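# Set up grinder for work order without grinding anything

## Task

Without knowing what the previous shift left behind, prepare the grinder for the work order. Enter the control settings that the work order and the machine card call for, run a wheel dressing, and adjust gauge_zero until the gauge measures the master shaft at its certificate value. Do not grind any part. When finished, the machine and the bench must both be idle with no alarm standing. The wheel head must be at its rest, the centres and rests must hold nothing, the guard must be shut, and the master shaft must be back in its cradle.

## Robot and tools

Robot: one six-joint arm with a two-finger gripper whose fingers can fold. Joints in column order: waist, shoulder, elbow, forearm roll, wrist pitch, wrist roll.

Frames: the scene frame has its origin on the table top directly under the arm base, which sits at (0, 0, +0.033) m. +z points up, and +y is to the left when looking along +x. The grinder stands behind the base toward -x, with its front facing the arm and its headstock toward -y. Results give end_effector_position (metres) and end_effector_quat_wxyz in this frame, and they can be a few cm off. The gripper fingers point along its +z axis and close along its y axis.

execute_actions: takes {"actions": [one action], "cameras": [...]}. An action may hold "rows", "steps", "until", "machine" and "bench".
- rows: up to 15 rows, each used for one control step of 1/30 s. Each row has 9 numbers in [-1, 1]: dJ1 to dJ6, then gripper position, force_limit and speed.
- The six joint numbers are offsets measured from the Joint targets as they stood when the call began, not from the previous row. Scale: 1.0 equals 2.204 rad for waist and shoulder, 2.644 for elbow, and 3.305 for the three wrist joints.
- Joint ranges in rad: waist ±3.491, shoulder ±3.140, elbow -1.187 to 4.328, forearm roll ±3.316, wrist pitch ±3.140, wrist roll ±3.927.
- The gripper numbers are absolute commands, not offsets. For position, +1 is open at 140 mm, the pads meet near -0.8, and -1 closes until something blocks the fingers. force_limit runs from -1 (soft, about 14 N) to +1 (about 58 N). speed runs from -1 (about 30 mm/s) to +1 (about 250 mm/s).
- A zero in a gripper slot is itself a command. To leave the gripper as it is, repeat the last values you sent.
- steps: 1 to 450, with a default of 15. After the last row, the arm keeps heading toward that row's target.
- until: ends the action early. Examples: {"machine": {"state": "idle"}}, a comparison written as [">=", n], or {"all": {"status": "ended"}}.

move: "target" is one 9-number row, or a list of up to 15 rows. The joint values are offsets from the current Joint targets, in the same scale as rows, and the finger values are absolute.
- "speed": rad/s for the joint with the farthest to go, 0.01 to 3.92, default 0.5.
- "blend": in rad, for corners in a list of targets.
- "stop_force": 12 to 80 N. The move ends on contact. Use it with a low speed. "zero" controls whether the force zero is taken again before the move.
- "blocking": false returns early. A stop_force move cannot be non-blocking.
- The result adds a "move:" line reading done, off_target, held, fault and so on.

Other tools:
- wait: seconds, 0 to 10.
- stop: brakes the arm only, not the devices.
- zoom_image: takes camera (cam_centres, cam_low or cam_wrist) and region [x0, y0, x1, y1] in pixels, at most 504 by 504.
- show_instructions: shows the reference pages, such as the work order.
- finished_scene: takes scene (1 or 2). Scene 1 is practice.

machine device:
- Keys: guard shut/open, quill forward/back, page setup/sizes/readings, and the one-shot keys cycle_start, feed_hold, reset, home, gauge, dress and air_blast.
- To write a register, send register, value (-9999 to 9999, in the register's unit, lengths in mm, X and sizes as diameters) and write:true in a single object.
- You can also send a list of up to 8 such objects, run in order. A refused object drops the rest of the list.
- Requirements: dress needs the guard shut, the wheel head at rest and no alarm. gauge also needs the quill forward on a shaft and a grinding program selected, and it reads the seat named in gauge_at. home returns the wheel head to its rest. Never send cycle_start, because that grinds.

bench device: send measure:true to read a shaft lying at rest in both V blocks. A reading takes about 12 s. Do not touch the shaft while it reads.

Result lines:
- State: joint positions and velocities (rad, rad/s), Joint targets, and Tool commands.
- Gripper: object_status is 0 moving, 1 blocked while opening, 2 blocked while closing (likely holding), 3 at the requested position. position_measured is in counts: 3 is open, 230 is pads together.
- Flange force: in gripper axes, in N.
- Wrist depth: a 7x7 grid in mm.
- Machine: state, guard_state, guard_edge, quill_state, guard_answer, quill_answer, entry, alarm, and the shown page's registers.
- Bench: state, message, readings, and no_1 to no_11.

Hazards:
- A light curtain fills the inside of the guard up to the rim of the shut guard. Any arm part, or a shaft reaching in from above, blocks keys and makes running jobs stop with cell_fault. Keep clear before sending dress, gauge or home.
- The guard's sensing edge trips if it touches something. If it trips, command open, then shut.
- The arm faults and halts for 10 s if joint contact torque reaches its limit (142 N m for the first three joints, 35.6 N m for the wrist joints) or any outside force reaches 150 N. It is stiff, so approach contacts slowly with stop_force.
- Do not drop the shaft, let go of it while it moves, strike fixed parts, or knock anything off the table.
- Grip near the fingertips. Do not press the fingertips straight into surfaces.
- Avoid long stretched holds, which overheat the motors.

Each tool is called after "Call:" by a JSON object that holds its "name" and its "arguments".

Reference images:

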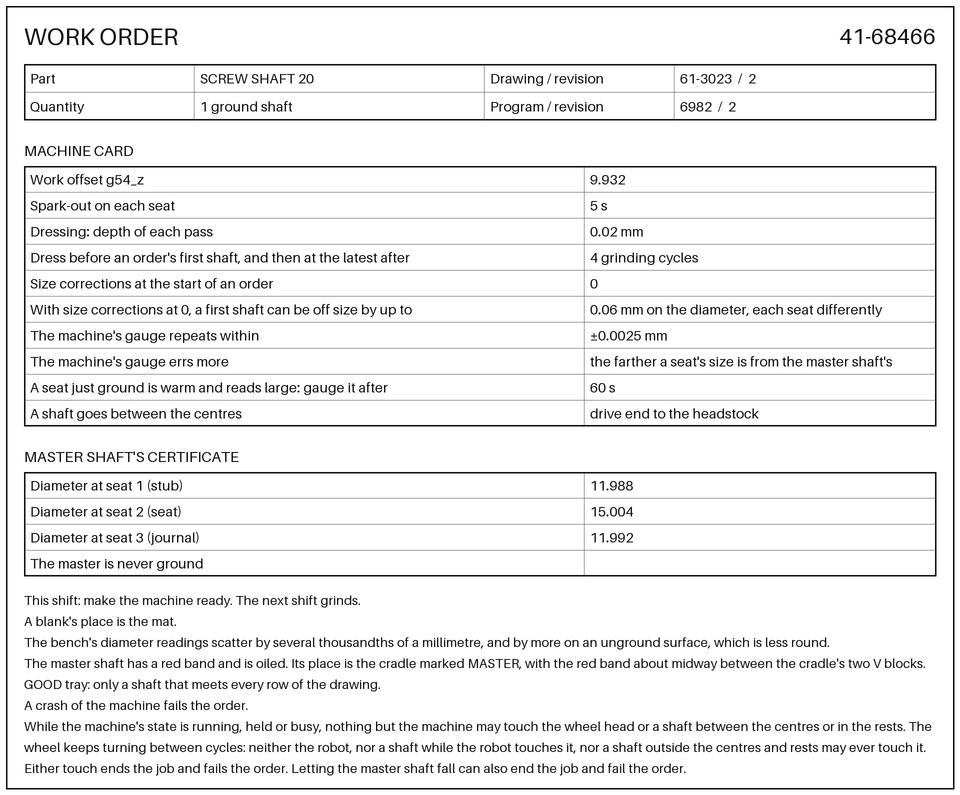

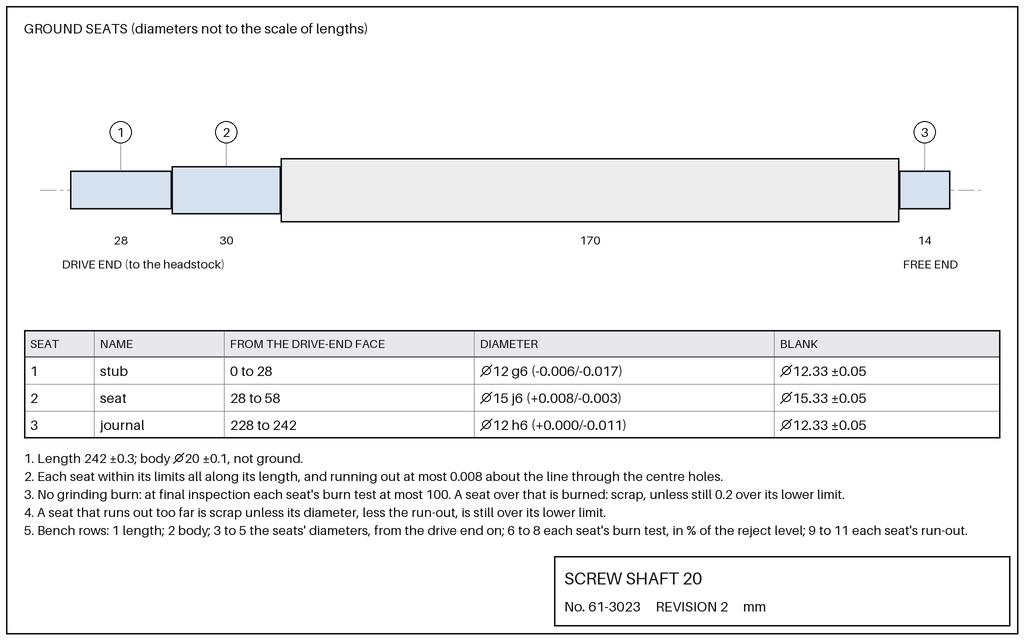

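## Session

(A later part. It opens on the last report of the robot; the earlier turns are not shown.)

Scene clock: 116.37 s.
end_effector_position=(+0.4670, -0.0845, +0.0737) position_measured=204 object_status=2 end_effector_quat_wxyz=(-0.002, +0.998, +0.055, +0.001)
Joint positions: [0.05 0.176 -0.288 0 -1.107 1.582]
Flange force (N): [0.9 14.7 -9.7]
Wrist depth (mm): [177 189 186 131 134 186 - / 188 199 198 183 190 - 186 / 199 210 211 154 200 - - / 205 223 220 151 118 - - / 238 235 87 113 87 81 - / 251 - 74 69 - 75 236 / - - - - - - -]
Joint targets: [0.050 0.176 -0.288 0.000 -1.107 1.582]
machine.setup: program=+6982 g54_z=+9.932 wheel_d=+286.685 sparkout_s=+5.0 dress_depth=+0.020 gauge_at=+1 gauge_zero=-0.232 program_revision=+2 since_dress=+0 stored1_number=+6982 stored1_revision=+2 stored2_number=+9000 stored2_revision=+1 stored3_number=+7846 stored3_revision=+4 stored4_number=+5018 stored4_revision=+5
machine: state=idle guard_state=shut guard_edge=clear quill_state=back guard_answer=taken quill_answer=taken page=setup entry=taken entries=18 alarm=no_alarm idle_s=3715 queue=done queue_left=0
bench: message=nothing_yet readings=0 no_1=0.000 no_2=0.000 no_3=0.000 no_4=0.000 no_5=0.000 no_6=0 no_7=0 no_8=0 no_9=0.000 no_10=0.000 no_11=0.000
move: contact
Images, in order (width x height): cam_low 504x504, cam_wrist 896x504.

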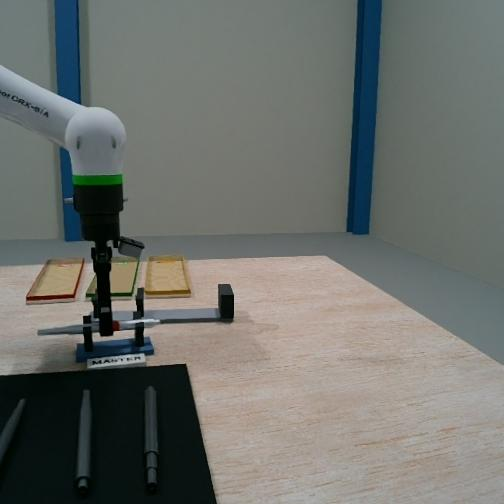

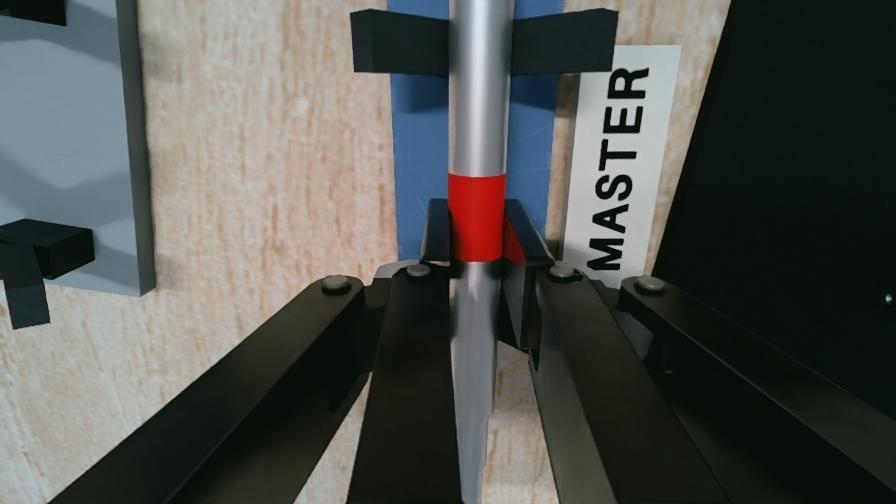

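Same pattern as before: small −y relief (~0.7 mm), then release.

Call:
{"name": "execute_actions", "arguments": {"actions": [{"rows":[[-0.0008,0,0,0,0,0.0005,-1,1,-1]],"steps":15}]}}

Call:
{"name": "execute_actions", "arguments": {"actions": [{"rows":[[0,0,0,0,0,0,-0.25,-1,-1]],"steps":50}], "cameras": ["cam_wrist","cam_low"]}}

Call:
{"name": "move", "arguments": {"target": [[0,-0.0148,0.01556,0,-0.0224,0,-0.25,-1,-1],[0,-0.04366,0.07458,0,-0.08866,0,-0.25,-1,-1]], "speed": [0.06,0.2], "blend": [0.02,0], "cameras": ["all"]}}

Call:
{"name": "zoom_image", "arguments": {"camera": "cam_low", "region": [20, 240, 200, 400]}}

Scene clock: 121.23 s.
end_effector_position=(+0.4668, -0.0853, +0.0737) position_measured=204 object_status=2 end_effector_quat_wxyz=(-0.002, +0.998, +0.055, +0.001)
Joint positions: [0.049 0.176 -0.288 0 -1.107 1.584]
Flange force (N): [1.2 4.6 0.7]
Wrist depth (mm): [178 189 187 131 133 185 177 / 188 198 198 183 190 - - / 198 210 210 154 195 - - / 205 223 220 151 119 - - / 239 235 86 114 87 82 221 / 251 - 74 69 - 75 - / - - - - - - -]
Joint targets: [0.049 0.176 -0.288 0.000 -1.107 1.584]
machine.setup: program=+6982 g54_z=+9.932 wheel_d=+286.685 sparkout_s=+5.0 dress_depth=+0.020 gauge_at=+1 gauge_zero=-0.232 program_revision=+2 since_dress=+0 stored1_number=+6982 stored1_revision=+2 stored2_number=+9000 stored2_revision=+1 stored3_number=+7846 stored3_revision=+4 stored4_number=+5018 stored4_revision=+5
machine: state=idle guard_state=shut guard_edge=clear quill_state=back guard_answer=taken quill_answer=taken page=setup entry=taken entries=18 alarm=no_alarm idle_s=3720 queue=done queue_left=0
bench: message=nothing_yet readings=0 no_1=0.000 no_2=0.000 no_3=0.000 no_4=0.000 no_5=0.000 no_6=0 no_7=0 no_8=0 no_9=0.000 no_10=0.000 no_11=0.000

Scene clock: 123.10 s.
end_effector_position=(+0.4668, -0.0853, +0.0737) position_measured=160 object_status=3 end_effector_quat_wxyz=(-0.002, +0.998, +0.055, +0.001)
Joint positions: [0.049 0.176 -0.288 0 -1.107 1.584]
Flange force (N): [0.8 -1.4 1.6]
Wrist depth (mm): [178 189 186 132 134 185 - / 188 199 198 183 191 194 189 / 199 210 210 156 199 203 196 / 206 221 217 157 132 211 - / 238 81 86 166 131 87 82 / - 69 - 247 - - - / - - - 268 - - 62]
Joint targets: [0.049 0.176 -0.288 0.000 -1.107 1.584]
machine.setup: program=+6982 g54_z=+9.932 wheel_d=+286.685 sparkout_s=+5.0 dress_depth=+0.020 gauge_at=+1 gauge_zero=-0.232 program_revision=+2 since_dress=+0 stored1_number=+6982 stored1_revision=+2 stored2_number=+9000 stored2_revision=+1 stored3_number=+7846 stored3_revision=+4 stored4_number=+5018 stored4_revision=+5
machine: state=idle guard_state=shut guard_edge=clear quill_state=back guard_answer=taken quill_answer=taken page=setup entry=taken entries=18 alarm=no_alarm idle_s=3722 queue=done queue_left=0
bench: message=nothing_yet readings=0 no_1=0.000 no_2=0.000 no_3=0.000 no_4=0.000 no_5=0.000 no_6=0 no_7=0 no_8=0 no_9=0.000 no_10=0.000 no_11=0.000
Images, in order (width x height): cam_low 504x504, cam_wrist 896x504.

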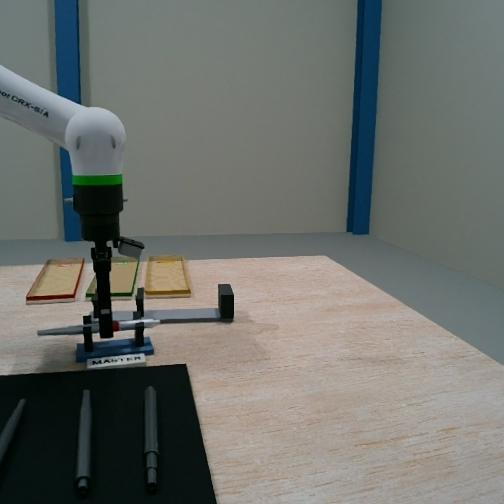

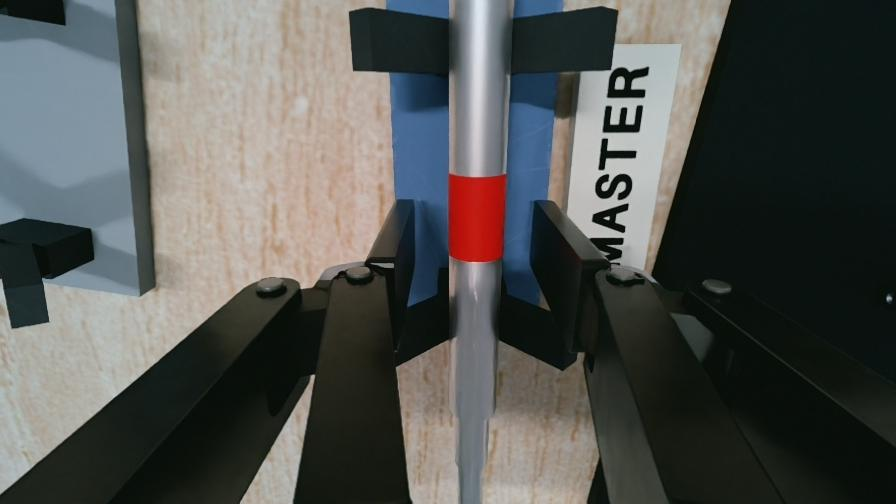

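Scene clock: 125.73 s.
end_effector_position=(+0.4668, -0.0858, +0.1981) position_measured=160 object_status=3 end_effector_quat_wxyz=(-0.002, +0.998, +0.055, +0.001)
Joint positions: [0.049 0.079 -0.091 0 -1.4 1.584]
Flange force (N): [0.9 -0.9 1.1]
Wrist depth (mm): [302 286 302 290 297 - - / 319 310 318 306 311 302 283 / 333 317 336 323 309 - 317 / 358 357 349 289 132 - 322 / 375 81 86 374 113 87 77 / - 69 - 404 - - 72 / - - - 422 - - 62]
Joint targets: [0.049 0.079 -0.091 0.000 -1.400 1.584]
machine.setup: program=+6982 g54_z=+9.932 wheel_d=+286.685 sparkout_s=+5.0 dress_depth=+0.020 gauge_at=+1 gauge_zero=-0.232 program_revision=+2 since_dress=+0 stored1_number=+6982 stored1_revision=+2 stored2_number=+9000 stored2_revision=+1 stored3_number=+7846 stored3_revision=+4 stored4_number=+5018 stored4_revision=+5
machine: state=idle guard_state=shut guard_edge=clear quill_state=back guard_answer=taken quill_answer=taken page=setup entry=taken entries=18 alarm=no_alarm idle_s=3724 queue=done queue_left=0
bench: message=nothing_yet readings=0 no_1=0.000 no_2=0.000 no_3=0.000 no_4=0.000 no_5=0.000 no_6=0 no_7=0 no_8=0 no_9=0.000 no_10=0.000 no_11=0.000
move: done

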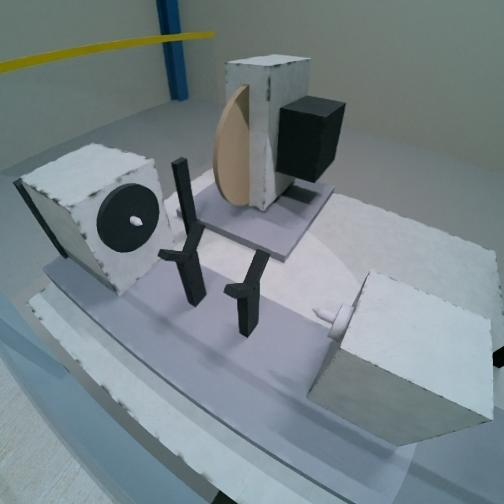

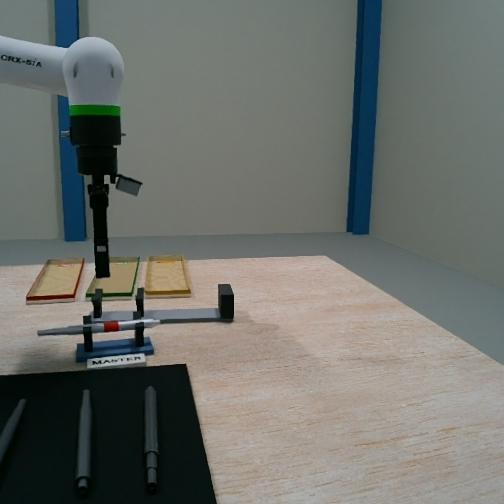

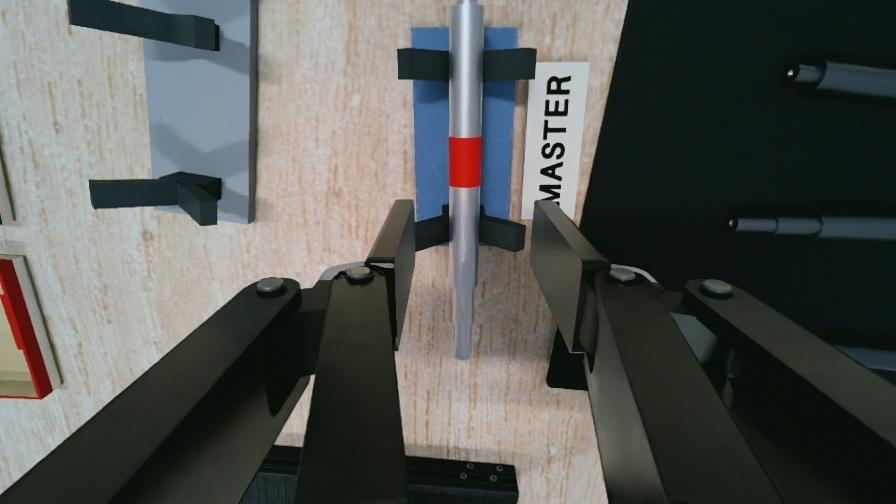

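Scaled by 2.800 from the camera's 504x504 image, which has a finer 720x720 frame.

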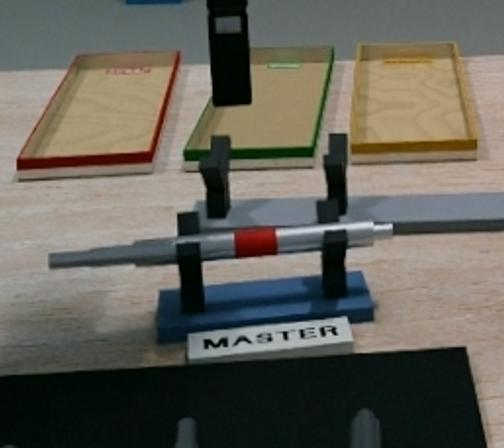

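Call:
{"name": "finished_scene", "arguments": {"scene": 2}}

The scene is finished: the task was done.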